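# Open the compost pail's green lid and leave it open

## Task

Swing the green lid of the compost pail fully open so it stays open by itself, with the pail still upright. At the end neither arm may touch the pail, and the white mug and the glass tumbler must both still be standing.

## Robot and tools

ROBOT. Two arms, left_arm and right_arm, each with six revolute joints and a parallel two-finger gripper. Calibrated bases in the scene frame: left_arm at (-0.023, +0.271, +0.032) m, right_arm at (-0.031, -0.242, +0.018) m, both nearly unrotated. Scene frame: origin at table-top height halfway between the nominal bases, +x out over the table, +z up, left_arm on the +y side. Image left and right do not match arm names. The fingers point along the gripper's +z and separate along its y. end_effector_position is the point between the pads, about 1 cm short of the fingertips.

THE ROW. Every motion command uses rows of 14 numbers, each in [-1, 1], always for both arms: 7 for left_arm, then 7 for right_arm. Within an arm the order is wrist yaw, wrist pitch, wrist roll, shoulder, waist, elbow, then gripper opening. The six joint numbers are offsets, not poses: they count from the arm's Joint targets as printed when the action or call begins, not from the previous row, so sending the same offset again moves further. Scale: 1.0 equals 2.224 rad for waist, shoulder and elbow, and 8.485 rad for the three wrist joints. Sending 0 for a joint re-commands its current target. The opening number is absolute: +1 fully open, -1 closed; to keep a gripper unchanged, resend its present command (0 means half-way, not 'no change'). Waist and wrist roll have their signs flipped relative to the URDF, in commands and in all readouts. Joint ranges in URDF signs: waist -2.618 to 3.054, shoulder 0.000 to 3.142, elbow 0.000 to 3.142, wrist pitch and wrist yaw -1.571 to 1.571, wrist roll -2.094 to 2.094; in your numbers the waist becomes -3.054 to 2.618. True ends can differ by 0.059 rad. An action pushing a joint more than 0.059 rad beyond its range is rejected for both arms; a call is rejected whole if its first action fails that check or any action is malformed.

TOOLS.
execute_actions(actions, cameras): actions is a list of actions; each action is a list of up to 15 rows, one per 1/30 s control step, with the final row held until 15 steps pass. An empty list just reports state and images. cameras picks images: omitted, null or ["all"] gives all, [] gives none; names are cam_high, cam_left_wrist, cam_right_wrist (each 504x504).
move(target, speed, blend, opening_speed, blocking, cameras): target is one 14-number row, or a list of up to 15 rows; every row's joint offsets count from the same starting Joint targets. All joints travel together, so grippers trace curves, with no obstacle avoidance. speed is the peak rad/s of the joint with the longest way, 0.01 to 12.57, default 0.5, one value or one per target. blend (rad) rounds intermediate corners. opening_speed (at least 0.2 per second on the -1..+1 scale) ramps finger commands; use a low value for fragile items. blocking=false returns after about 0.5 s while the motion continues. Paths run at least 0.5 s and over 10 s get cut short. The move: line reports done, off_target, moving, held or fault, plus limits=held if steps were withheld. done or off_target says nothing about contact.
wait(seconds): 0 to 10, arms hold their last command; a running move keeps going.
stop(): brakes the running move; fast moves need room.
zoom_image(camera, region): region [x0, y0, x1, y1] in pixels of the latest image, at most 504x504, top-left origin.
read_manual(section): licence texts only.
finished_scene(scene): closes the current scene, giving its number; irreversible, so call it only once the lid stays open and the robot is clear.

RESULTS. Joint positions (rad) and velocities (rad/s) are listed per arm in the same joint order, followed by the finger gap in metres (0.094 is fully open). Joint targets is the base for your next offsets. grip_measured uses the opening scale and reads slightly wide when empty; grip_effort_nm is motor effort (negative = closing), not pad force. Joint torques include gravity and offsets; entries 4 to 6 wrap at ±28 N m. Extra lines: 'joint sent to its limit', 'joint command not followed' (clearance check altered targets), MOTOR HOT near 75 °C, OVER-TEMPERATURE FAULT at 90 °C (arm folds and idles for the rest of the scene). Hand positions can be off by a few centimetres, more at long reach. Action results also list joint positions at some steps.

MOTION LIMITS. Joints are speed-limited; each target may lead its measured angle by at most 0.339 rad (big joints) or 2.2 rad (wrist). If targets would put a gripper over 200 mm from where it is, they are scaled back. Unfinished motion must be commanded again. To stop pressing on something, command targets back past the measured positions.

CAUTIONS. Do not knock over the mug or tumbler, tip the pail, or let anything leave the table. Avoid fast contact, slams, hard pushes and any collision or squeeze between the two arms or fingers. A wrist camera cable resting on the pail counts as touching it, so back fully away at the end. Avoid long stretched holds or pushing into unreachable poses, which heat motors. Simulated time keeps running while you compose replies.

Each tool is called after "Emit:" as name(argument=value, ...) on one line, values as JSON.

## Session

Emit:
execute_actions(actions=[])

Scene clock: 0.00 s.
left_arm: end_effector_position=(+0.3936, +0.2709, +0.1509) grip_measured=+1.000 grip_effort_nm=n/a end_effector_quat_wxyz=(+0.608, -0.026, +0.791, +0.067) | right_arm: end_effector_position=(+0.3570, -0.1939, +0.1223) grip_measured=+1.000 grip_effort_nm=n/a end_effector_quat_wxyz=(+0.607, -0.055, +0.793, +0.007)
Joint names: [wrist yaw, wrist pitch, wrist roll, shoulder, waist, elbow]
Joint positions: left_arm=[-0.24 0.895 -0.015 1.592 0.096 0.435 0.094] | right_arm=[0.068 0.974 0.039 1.552 -0.132 0.311 0.094]
Joint velocities: within noise
Joint torques (N m): no reading
Heat: left arm: 28 °C; right arm: 27 °C.
Joint targets: left_arm=[-0.240 0.884 -0.014 1.588 0.096 0.438] | right_arm=[0.069 0.971 0.038 1.545 -0.132 0.317]
Tool commands: left_gripper/opening=+1.0 right_gripper/opening=+1.0

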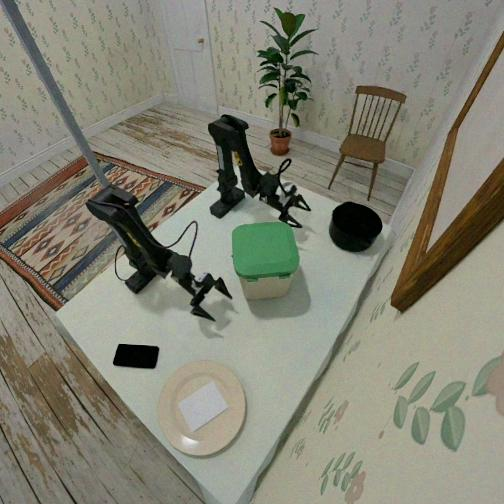

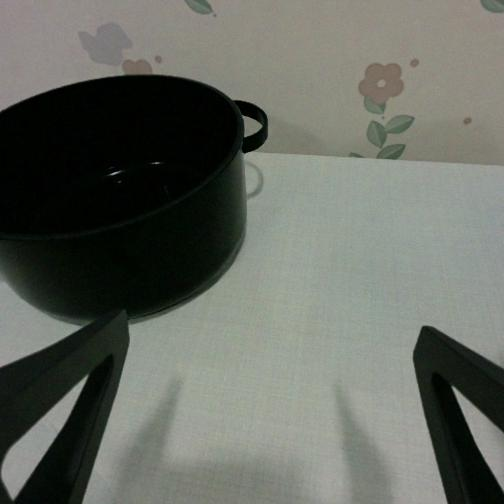

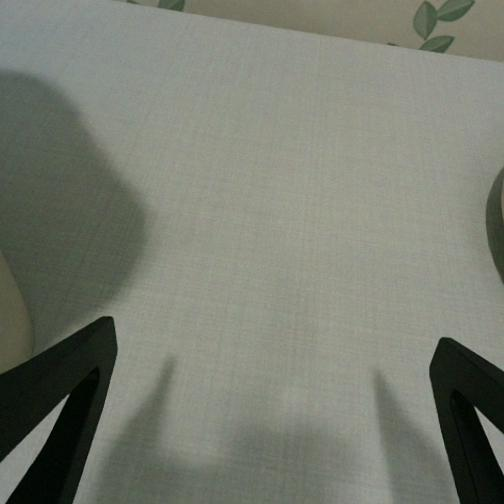

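Emit:
zoom_image(camera="cam_high", region=[200, 190, 330, 320])

Emit:
zoom_image(camera="cam_high", region=[50, 100, 350, 400])

Scaled by 3.877 from the camera's 504x504 image, which has a finer 720x720 frame.

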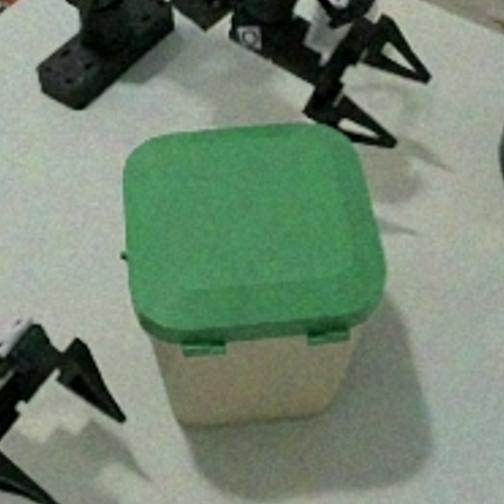

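Scaled by 1.680 from the camera's 504x504 image, which has a finer 720x720 frame.

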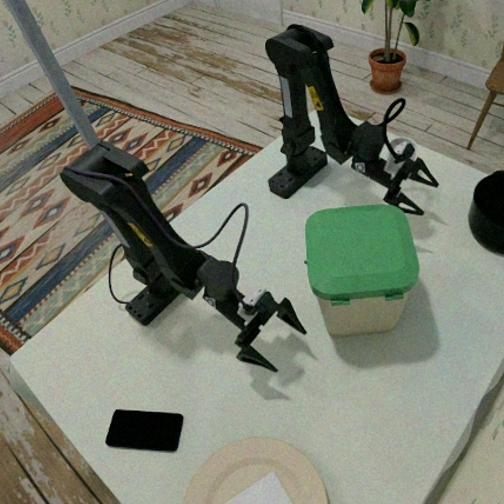

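Emit:
move(target=[0.0872,-0.1278,0.0016,-0.354,0.047,0.073,-1,0,0,0,0,0,0,1], speed=0.8)

Scene clock: 49.00 s.
left_arm: end_effector_position=(+0.2519, +0.1289, +0.2524) grip_measured=-0.995 grip_effort_nm=-0.276 end_effector_quat_wxyz=(+0.507, +0.217, +0.794, -0.256) | right_arm: end_effector_position=(+0.3568, -0.1939, +0.1219) grip_measured=+1.000 grip_effort_nm=-0.037 end_effector_quat_wxyz=(+0.606, -0.055, +0.794, +0.007)
Joint names: [wrist yaw, wrist pitch, wrist roll, shoulder, waist, elbow]
Joint positions: left_arm=[0.492 -0.184 -0.002 0.808 0.197 0.579 0] | right_arm=[0.068 0.972 0.039 1.552 -0.132 0.311 0.094]
Joint torques (N m): left_arm=[0.18 1.69 0 -1.25 0.42 10.11] | right_arm=[-0.03 1.75 0.02 -6.17 0.01 5.34]
Heat: left arm: 30 °C; right arm: 32 °C.
Joint targets: left_arm=[0.499 -0.200 0.000 0.800 0.200 0.600] | right_arm=[0.069 0.971 0.038 1.545 -0.132 0.317]
move: done

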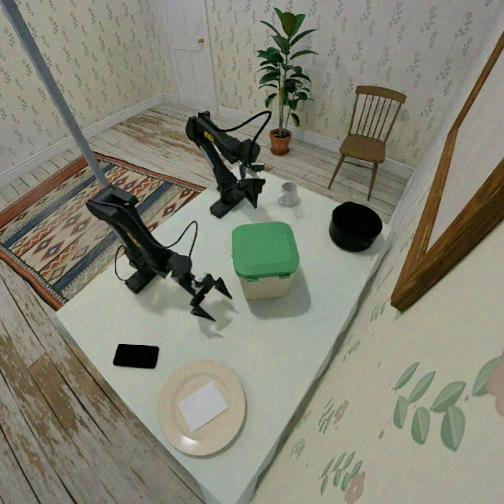

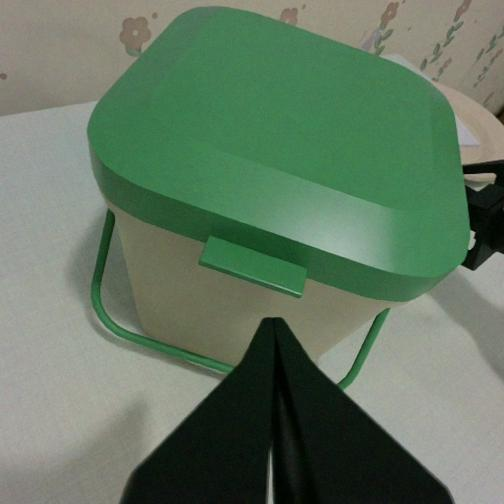

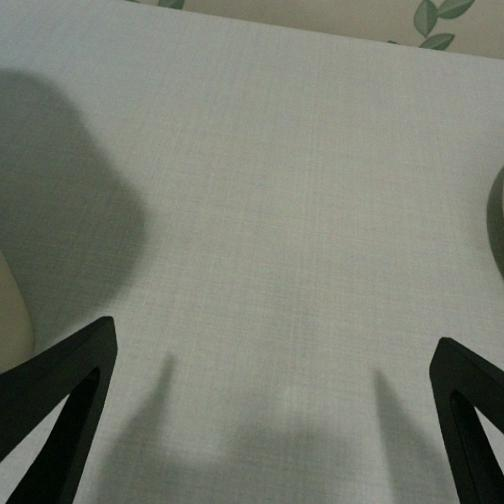

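Emit:
move(target=[0.0119,0.1648,0,0.2338,-0.009,-0.215,-1,0,0,0,0,0,0,1], speed=0.6)

Scene clock: 91.97 s.
left_arm: end_effector_position=(+0.2714, +0.1121, +0.2040) grip_measured=-0.995 grip_effort_nm=-0.271 end_effector_quat_wxyz=(+0.656, +0.274, +0.649, -0.271) | right_arm: end_effector_position=(+0.3568, -0.1939, +0.1218) grip_measured=+1.000 grip_effort_nm=-0.037 end_effector_quat_wxyz=(+0.606, -0.055, +0.794, +0.007)
Joint names: [wrist yaw, wrist pitch, wrist roll, shoulder, waist, elbow]
Joint positions: left_arm=[0.597 1.19 -0.001 1.314 0.186 0.134 0] | right_arm=[0.068 0.972 0.039 1.552 -0.132 0.311 0.094]
Joint torques (N m): left_arm=[0.01 1.92 -0.02 -2.36 -0.5 4.83] | right_arm=[-0.03 1.74 0.03 -6.17 0.01 5.37]
Heat: left arm: 30 °C; right arm: 34 °C.
Joint targets: left_arm=[0.600 1.198 -0.001 1.321 0.181 0.122] | right_arm=[0.069 0.971 0.038 1.545 -0.132 0.317]
move: done

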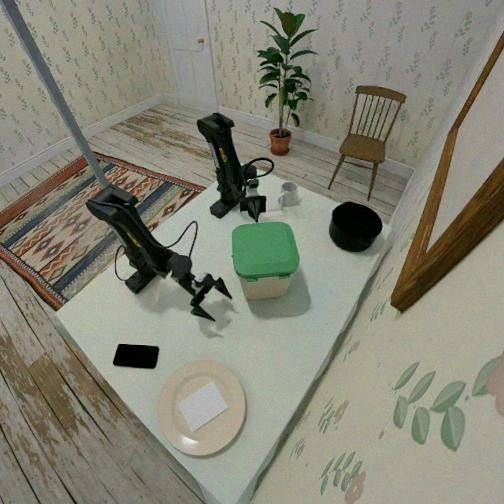

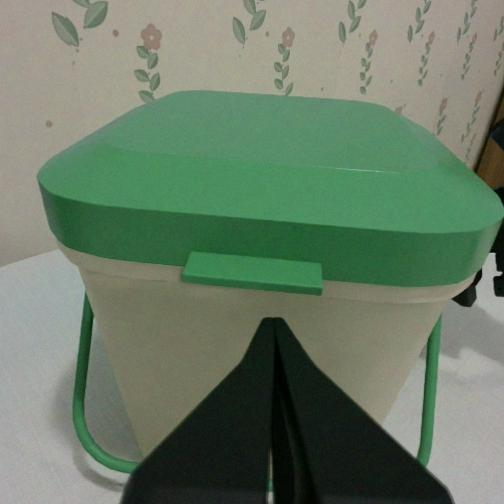

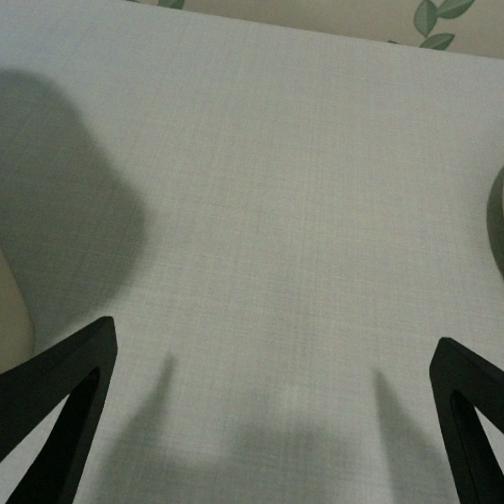

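Emit:
move(target=[[-0.0024,-0.0342,0,-0.0166,0.0067,0.0243,-1,0,0,0,0,0,0,1],[-0.0139,-0.0291,0,0.0544,0.0513,0.076,-1,0,0,0,0,0,0,1]], speed=0.3)

Scene clock: 143.60 s.
left_arm: end_effector_position=(+0.2953, +0.0859, +0.1623) grip_measured=-0.995 grip_effort_nm=-0.276 end_effector_quat_wxyz=(+0.573, +0.264, +0.725, -0.278) | right_arm: end_effector_position=(+0.3568, -0.1939, +0.1218) grip_measured=+1.000 grip_effort_nm=-0.032 end_effector_quat_wxyz=(+0.606, -0.055, +0.794, +0.007)
Joint names: [wrist yaw, wrist pitch, wrist roll, shoulder, waist, elbow]
Joint positions: left_arm=[0.491 0.943 -0.001 1.432 0.291 0.273 0] | right_arm=[0.068 0.972 0.039 1.552 -0.132 0.311 0.094]
Joint torques (N m): left_arm=[-0.02 1.99 0 -3.63 0.43 7.64] | right_arm=[-0.03 1.74 0.03 -6.17 0.02 5.35]
Heat: left arm: 30 °C; right arm: 36 °C.
Joint targets: left_arm=[0.482 0.951 -0.001 1.442 0.295 0.291] | right_arm=[0.069 0.971 0.038 1.545 -0.132 0.317]
move: done

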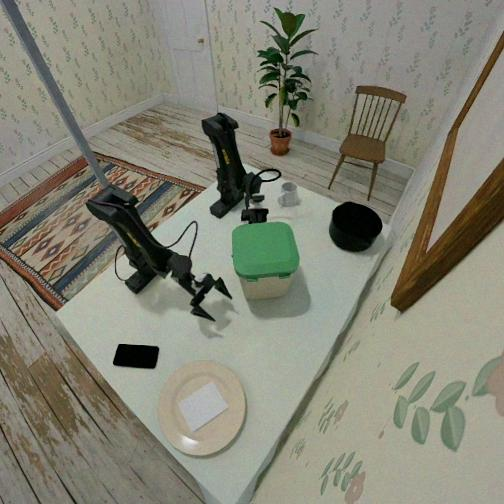

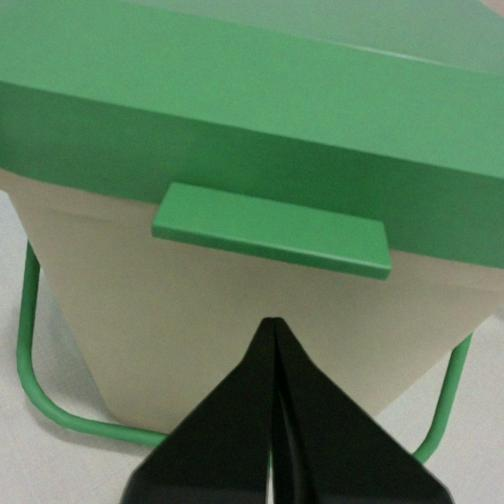

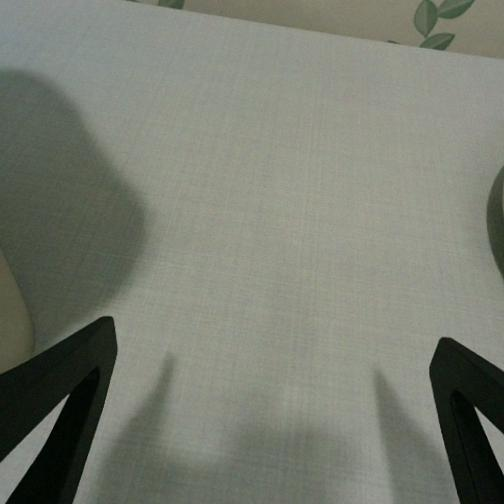

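Emit:
move(target=[[0,-0.0152,0,-0.0423,0,0.0157,-1,0,0,0,0,0,0,1],[-0.0022,-0.0607,0,-0.1263,0.0081,0.1052,-1,0,0,0,0,0,0,1]], speed=0.25)

Scene clock: 152.77 s.
left_arm: end_effector_position=(+0.3049, +0.0805, +0.2333) grip_measured=-0.995 grip_effort_nm=-0.281 end_effector_quat_wxyz=(+0.566, +0.262, +0.732, -0.274) | right_arm: end_effector_position=(+0.3568, -0.1939, +0.1217) grip_measured=+1.000 grip_effort_nm=-0.037 end_effector_quat_wxyz=(+0.606, -0.055, +0.794, +0.007)
Joint names: [wrist yaw, wrist pitch, wrist roll, shoulder, waist, elbow]
Joint positions: left_arm=[0.468 0.445 -0.001 1.18 0.307 0.5 0] | right_arm=[0.068 0.971 0.039 1.552 -0.132 0.311 0.094]
Joint torques (N m): left_arm=[0.02 1.82 -0.01 -5.55 0.55 10.04] | right_arm=[-0.03 1.74 0.02 -6.15 0.02 5.34]
Heat: left arm: 31 °C; right arm: 36 °C.
Joint targets: left_arm=[0.464 0.436 -0.001 1.161 0.313 0.525] | right_arm=[0.069 0.971 0.038 1.545 -0.132 0.317]
move: done

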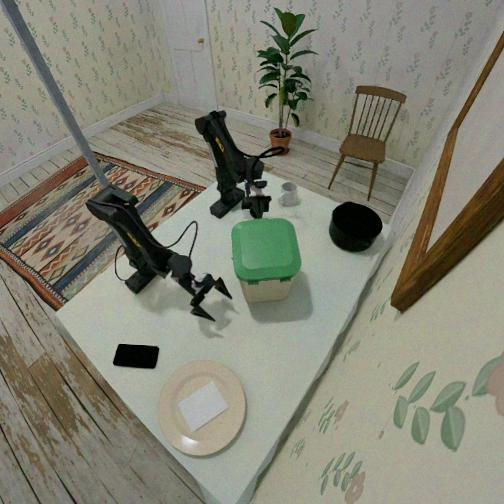

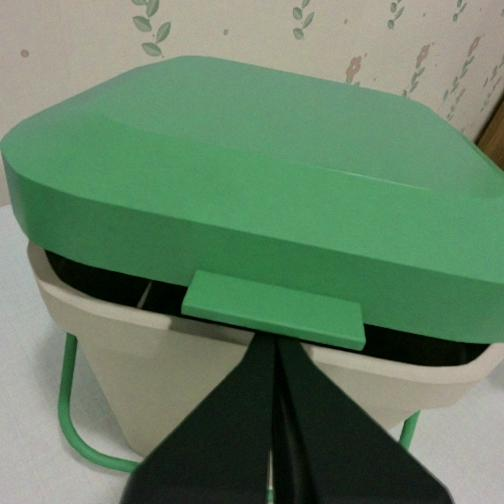

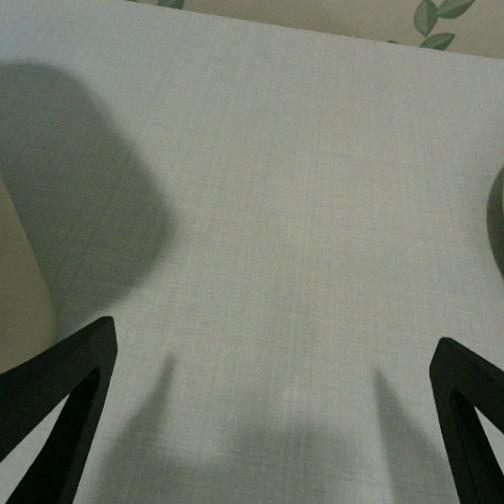

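Emit:
move(target=[[-0.007,-0.026,0,0.0247,0.0265,0.1241,-1,0,0,0,0,0,0,1],[-0.0146,-0.04,0,0.0944,0.0558,0.2469,-1,0,0,0,0,0,0,1]], speed=0.3, blend=0.05)

Scene clock: 158.50 s.
left_arm: end_effector_position=(+0.3581, +0.0254, +0.3424) grip_measured=-0.995 grip_effort_nm=-0.276 end_effector_quat_wxyz=(+0.578, +0.274, +0.721, -0.267) | right_arm: end_effector_position=(+0.3568, -0.1939, +0.1217) grip_measured=+1.000 grip_effort_nm=-0.032 end_effector_quat_wxyz=(+0.606, -0.055, +0.794, +0.007)
Joint names: [wrist yaw, wrist pitch, wrist roll, shoulder, waist, elbow]
Joint positions: left_arm=[0.348 0.11 -0.001 1.36 0.432 1.048 0] | right_arm=[0.068 0.971 0.039 1.552 -0.132 0.311 0.094]
Joint torques (N m): left_arm=[-0.03 1.84 -0.01 -5.41 0.49 10.71] | right_arm=[-0.03 1.74 0.03 -6.15 -0.01 5.35]
Heat: left arm: 31 °C; right arm: 37 °C.
Joint targets: left_arm=[0.340 0.097 -0.001 1.371 0.437 1.075] | right_arm=[0.069 0.971 0.038 1.545 -0.132 0.317]
move: done

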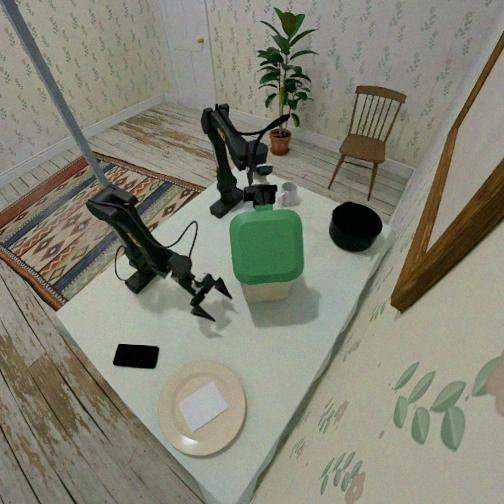

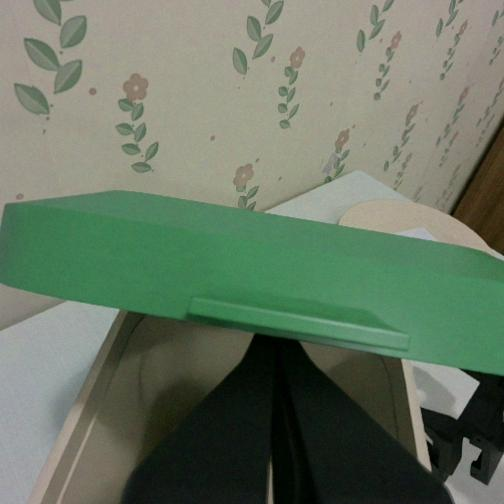

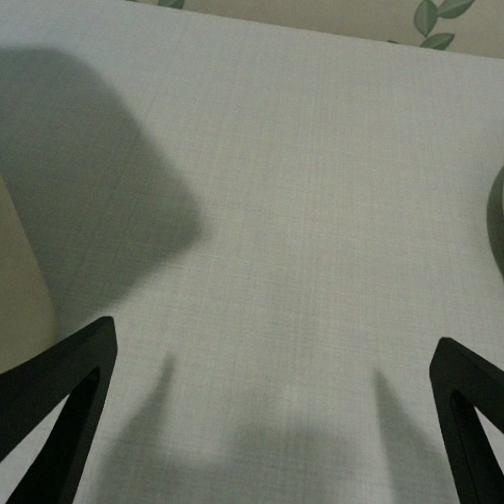

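Emit:
move(target=[[-0.007,-0.0037,0,0.0953,0.0265,0.1088,-1,0,0,0,0,0,0,1],[-0.0117,-0.0019,0,0.187,0.0445,0.1938,-1,0,0,0,0,0,0,1]], speed=0.25, blend=0.05)

Scene clock: 164.43 s.
left_arm: end_effector_position=(+0.4368, -0.0544, +0.3446) grip_measured=-0.995 grip_effort_nm=-0.266 end_effector_quat_wxyz=(+0.575, +0.281, +0.723, -0.259) | right_arm: end_effector_position=(+0.3568, -0.1939, +0.1217) grip_measured=+1.000 grip_effort_nm=-0.037 end_effector_quat_wxyz=(+0.606, -0.055, +0.794, +0.007)
Joint names: [wrist yaw, wrist pitch, wrist roll, shoulder, waist, elbow]
Joint positions: left_arm=[0.249 0.08 -0.001 1.769 0.531 1.477 0] | right_arm=[0.068 0.971 0.039 1.552 -0.132 0.311 0.094]
Joint torques (N m): left_arm=[-0.05 1.97 -0.01 -9.65 0.54 10.88] | right_arm=[-0.03 1.75 0.03 -6.17 -0.01 5.35]
Heat: left arm: 32 °C; right arm: 37 °C.
Joint targets: left_arm=[0.240 0.080 -0.001 1.786 0.536 1.505] | right_arm=[0.069 0.971 0.038 1.545 -0.132 0.317]
move: done

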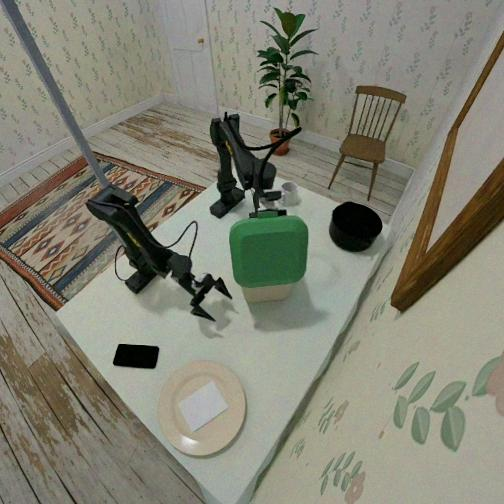

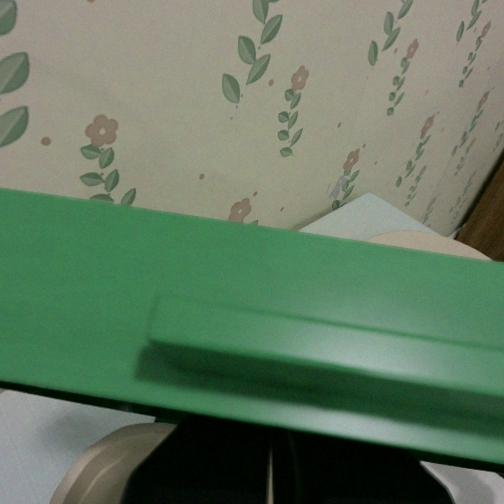

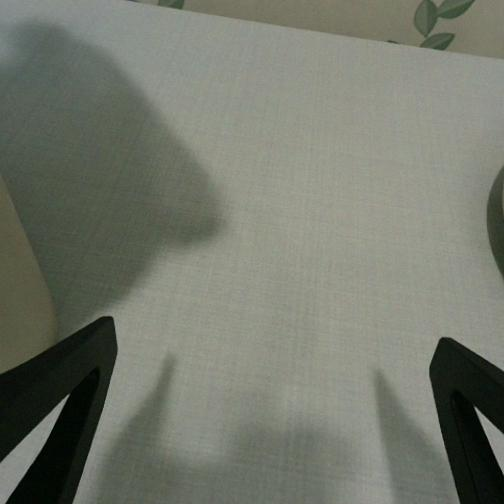

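Emit:
move(target=[-0.0023,0.0028,0,0.0611,0.009,0.0508,-1,0,0,0,0,0,0,1], speed=0.15)

Emit:
zoom_image(camera="cam_high", region=[200, 160, 350, 310])

Scene clock: 169.47 s.
left_arm: end_effector_position=(+0.4608, -0.0785, +0.3292) grip_measured=-0.995 grip_effort_nm=-0.271 end_effector_quat_wxyz=(+0.573, +0.283, +0.725, -0.257) | right_arm: end_effector_position=(+0.3568, -0.1939, +0.1217) grip_measured=+1.000 grip_effort_nm=-0.032 end_effector_quat_wxyz=(+0.606, -0.055, +0.794, +0.007)
Joint names: [wrist yaw, wrist pitch, wrist roll, shoulder, waist, elbow]
Joint positions: left_arm=[0.229 0.092 -0.001 1.902 0.551 1.591 0] | right_arm=[0.068 0.971 0.039 1.552 -0.132 0.311 0.094]
Joint torques (N m): left_arm=[-0.06 2.06 0 -10.85 0.5 10.77] | right_arm=[-0.03 1.75 0.03 -6.15 0.01 5.35]
Heat: left arm: 32 °C; right arm: 37 °C.
Joint targets: left_arm=[0.221 0.104 -0.001 1.922 0.556 1.618] | right_arm=[0.069 0.971 0.038 1.545 -0.132 0.317]
move: done

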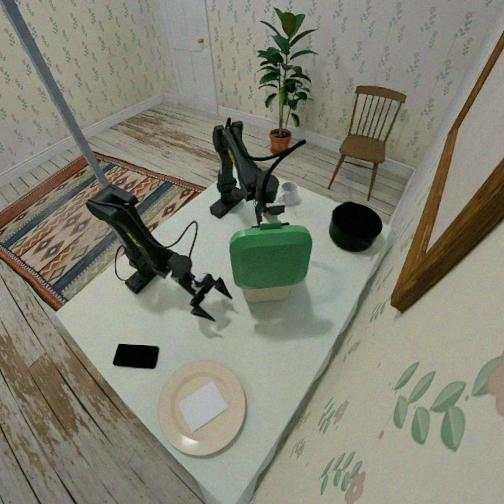

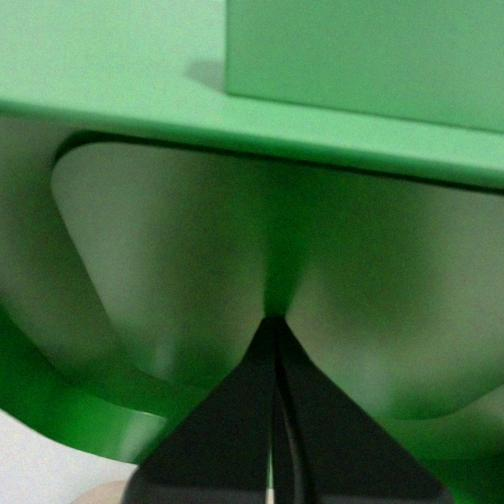

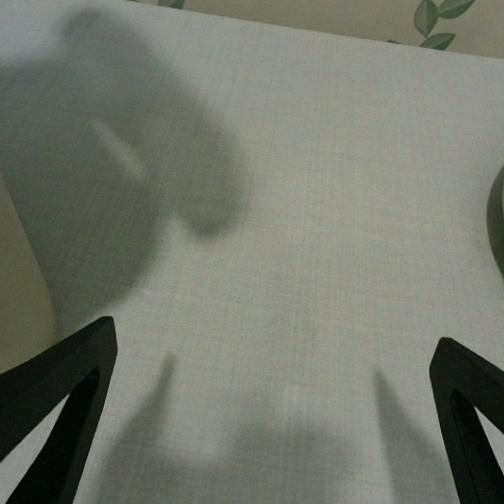

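Scaled by 3.360 from the camera's 504x504 image, which has a finer 720x720 frame.

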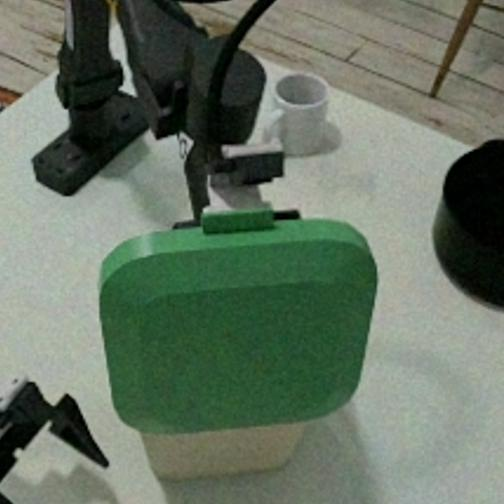

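Emit:
move(target=[-0.0025,0.0019,0,0.08,0.0094,0.0728,-1,0,0,0,0,0,0,1], speed=0.15)

Emit:
zoom_image(camera="cam_high", region=[200, 160, 350, 310])

Scene clock: 176.10 s.
left_arm: end_effector_position=(+0.4912, -0.1091, +0.3079) grip_measured=-0.995 grip_effort_nm=-0.266 end_effector_quat_wxyz=(+0.575, +0.285, +0.723, -0.256) | right_arm: end_effector_position=(+0.3568, -0.1939, +0.1217) grip_measured=+1.000 grip_effort_nm=-0.037 end_effector_quat_wxyz=(+0.606, -0.055, +0.794, +0.007)
Joint names: [wrist yaw, wrist pitch, wrist roll, shoulder, waist, elbow]
Joint positions: left_arm=[0.208 0.11 -0.001 2.077 0.572 1.752 0] | right_arm=[0.068 0.971 0.039 1.552 -0.132 0.311 0.094]
Joint torques (N m): left_arm=[-0.07 2.07 0 -12.41 0.51 10.85] | right_arm=[-0.03 1.76 0.03 -6.16 0.01 5.35]
Heat: left arm: 32 °C; right arm: 37 °C.
Joint targets: left_arm=[0.200 0.120 -0.001 2.100 0.577 1.781] | right_arm=[0.069 0.971 0.038 1.545 -0.132 0.317]
move: done

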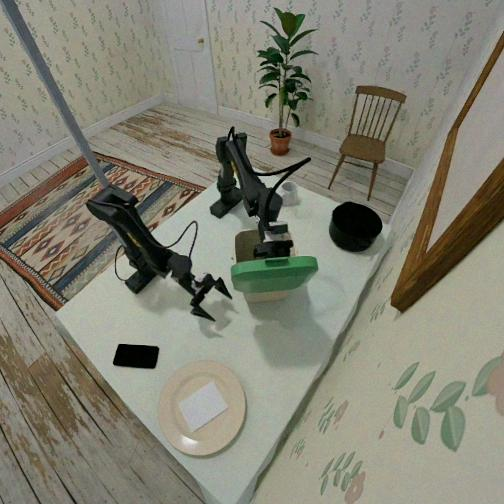

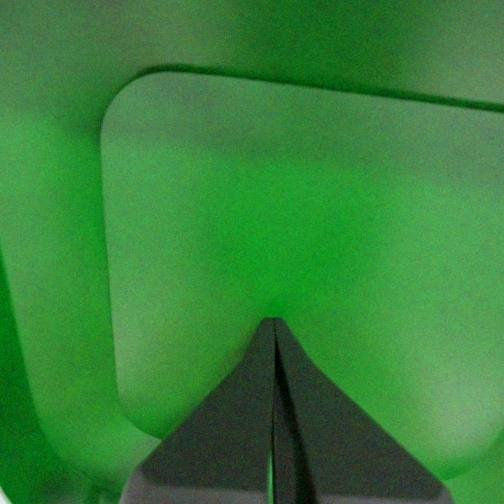

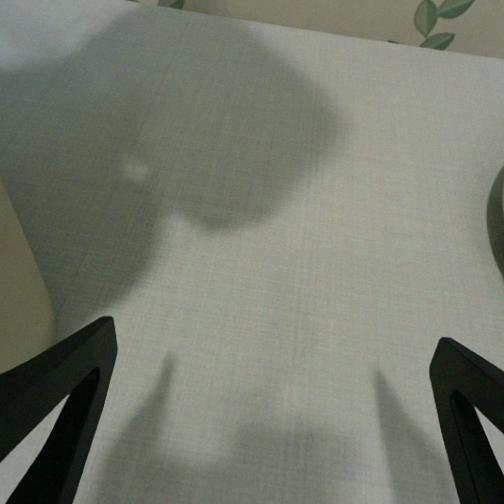

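Scaled by 3.360 from the camera's 504x504 image, which has a finer 720x720 frame.

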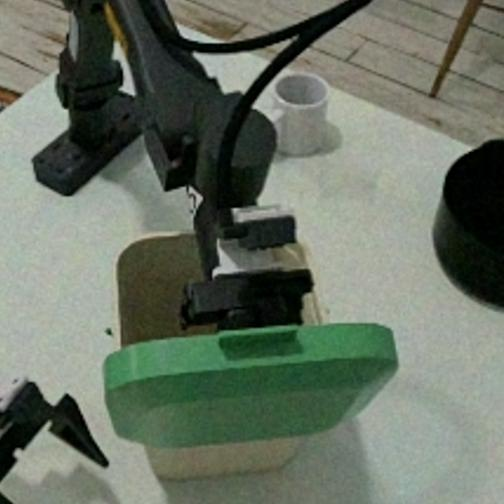

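Emit:
move(target=[-0.0014,0,0,0.0598,0.0054,0.0598,-1,0,0,0,0,0,0,1], speed=0.12)

Emit:
zoom_image(camera="cam_high", region=[200, 160, 350, 310])

Scene clock: 182.67 s.
left_arm: end_effector_position=(+0.5124, -0.1298, +0.2979) grip_measured=-0.995 grip_effort_nm=-0.271 end_effector_quat_wxyz=(+0.583, +0.284, +0.716, -0.257) | right_arm: end_effector_position=(+0.3568, -0.1939, +0.1217) grip_measured=+1.000 grip_effort_nm=-0.032 end_effector_quat_wxyz=(+0.606, -0.055, +0.794, +0.007)
Joint names: [wrist yaw, wrist pitch, wrist roll, shoulder, waist, elbow]
Joint positions: left_arm=[0.196 0.12 -0.001 2.202 0.584 1.889 0] | right_arm=[0.068 0.971 0.039 1.552 -0.132 0.311 0.094]
Joint torques (N m): left_arm=[-0.06 1.96 0 -12.98 0.59 10.56] | right_arm=[-0.03 1.75 0.03 -6.16 0.02 5.35]
Heat: left arm: 33 °C; right arm: 38 °C.
Joint targets: left_arm=[0.188 0.120 -0.001 2.233 0.589 1.914] | right_arm=[0.069 0.971 0.038 1.545 -0.132 0.317]
move: done

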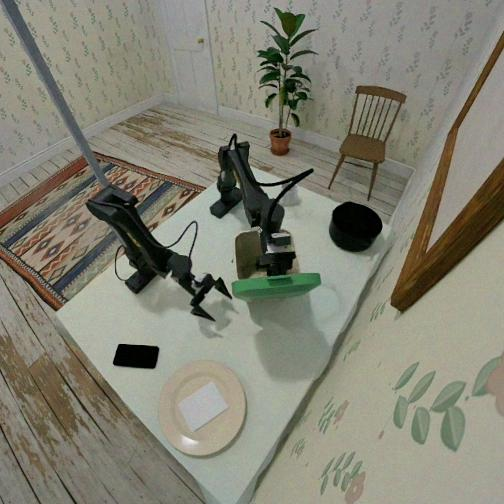

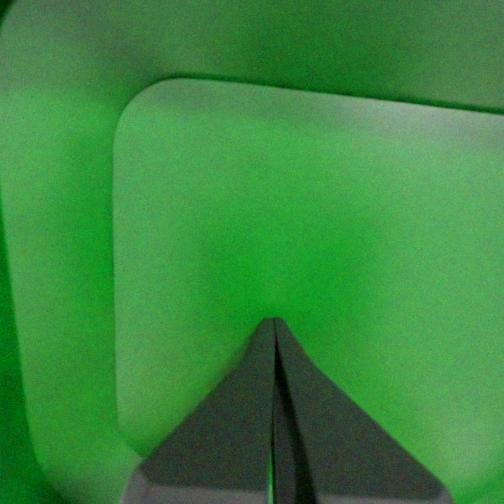

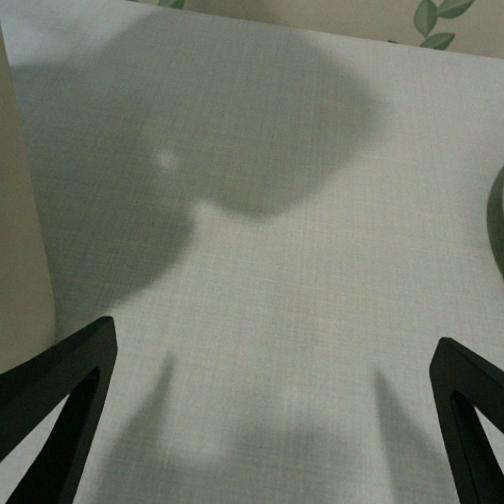

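Scaled by 3.360 from the camera's 504x504 image, which has a finer 720x720 frame.

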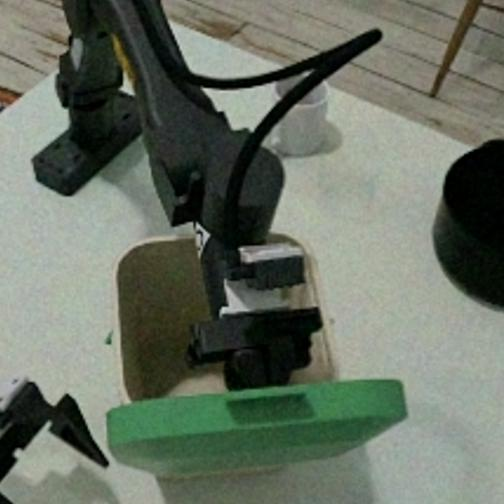

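Emit:
move(target=[[0.0014,0,0,-0.0598,-0.0054,-0.0598,-1,0,0,0,0,0,0,1],[0.0039,-0.0019,0,-0.1398,-0.0148,-0.1331,-1,0,0,0,0,0,0,1],[0.011,-0.0064,0,-0.2923,-0.0418,-0.2684,-1,0,0,0,0,0,0,1],[0.0179,-0.0027,0,-0.3876,-0.0683,-0.3773,-1,0,0,0,0,0,0,1],[0.0256,0.0112,0,-0.4573,-0.0976,-0.5004,-1,0,0,0,0,0,0,1]], speed=0.4, blend=0.05)

Emit:
zoom_image(camera="cam_high", region=[200, 160, 350, 310])

Scene clock: 196.50 s.
left_arm: end_effector_position=(+0.3323, +0.0537, +0.3030) grip_measured=-0.995 grip_effort_nm=-0.271 end_effector_quat_wxyz=(+0.573, +0.268, +0.726, -0.269) | right_arm: end_effector_position=(+0.3568, -0.1939, +0.1217) grip_measured=+1.000 grip_effort_nm=-0.037 end_effector_quat_wxyz=(+0.606, -0.055, +0.794, +0.007)
Joint names: [wrist yaw, wrist pitch, wrist roll, shoulder, waist, elbow]
Joint positions: left_arm=[0.4 0.205 -0.001 1.238 0.376 0.815 0] | right_arm=[0.068 0.971 0.039 1.552 -0.132 0.311 0.094]
Joint torques (N m): left_arm=[0.08 2.01 -0.02 -6.97 -0.4 6.91] | right_arm=[-0.04 1.74 0.03 -6.15 0.01 5.35]
Heat: left arm: 33 °C; right arm: 38 °C.
Joint targets: left_arm=[0.405 0.216 -0.001 1.216 0.372 0.801] | right_arm=[0.069 0.971 0.038 1.545 -0.132 0.317]
move: done

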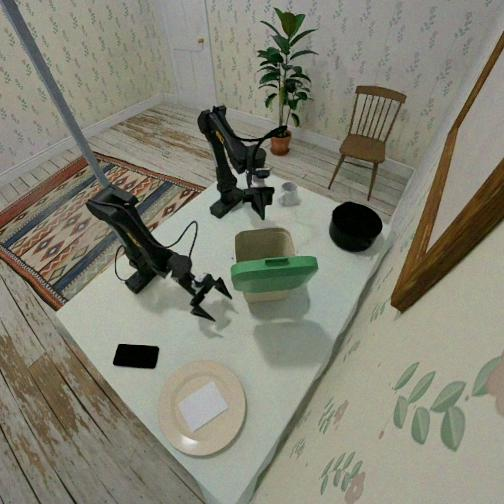

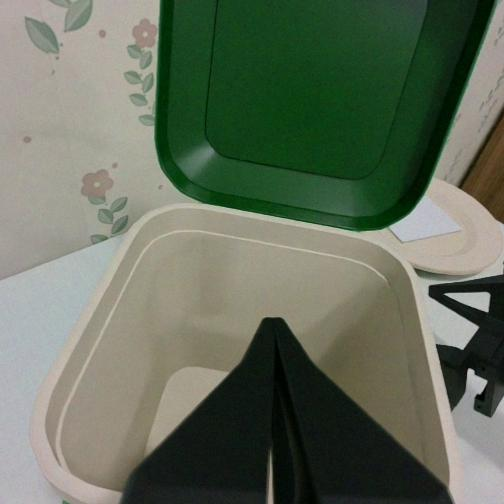

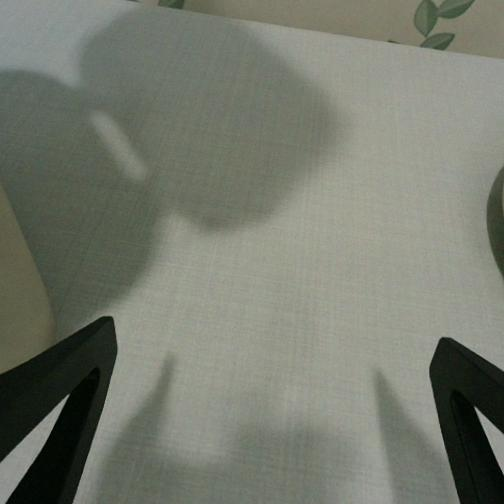

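Scaled by 3.360 from the camera's 504x504 image, which has a finer 720x720 frame.

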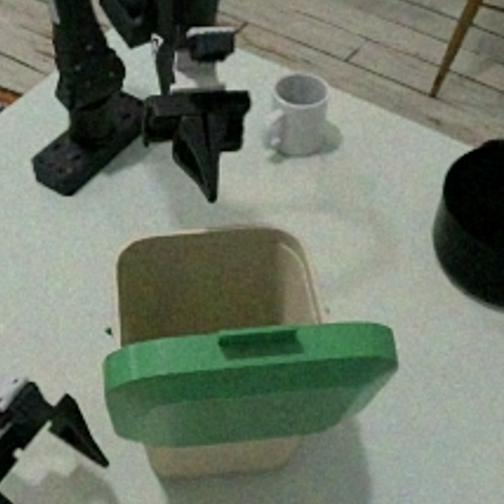

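Emit:
finished_scene(scene=1)

The scene is finished: the task was done.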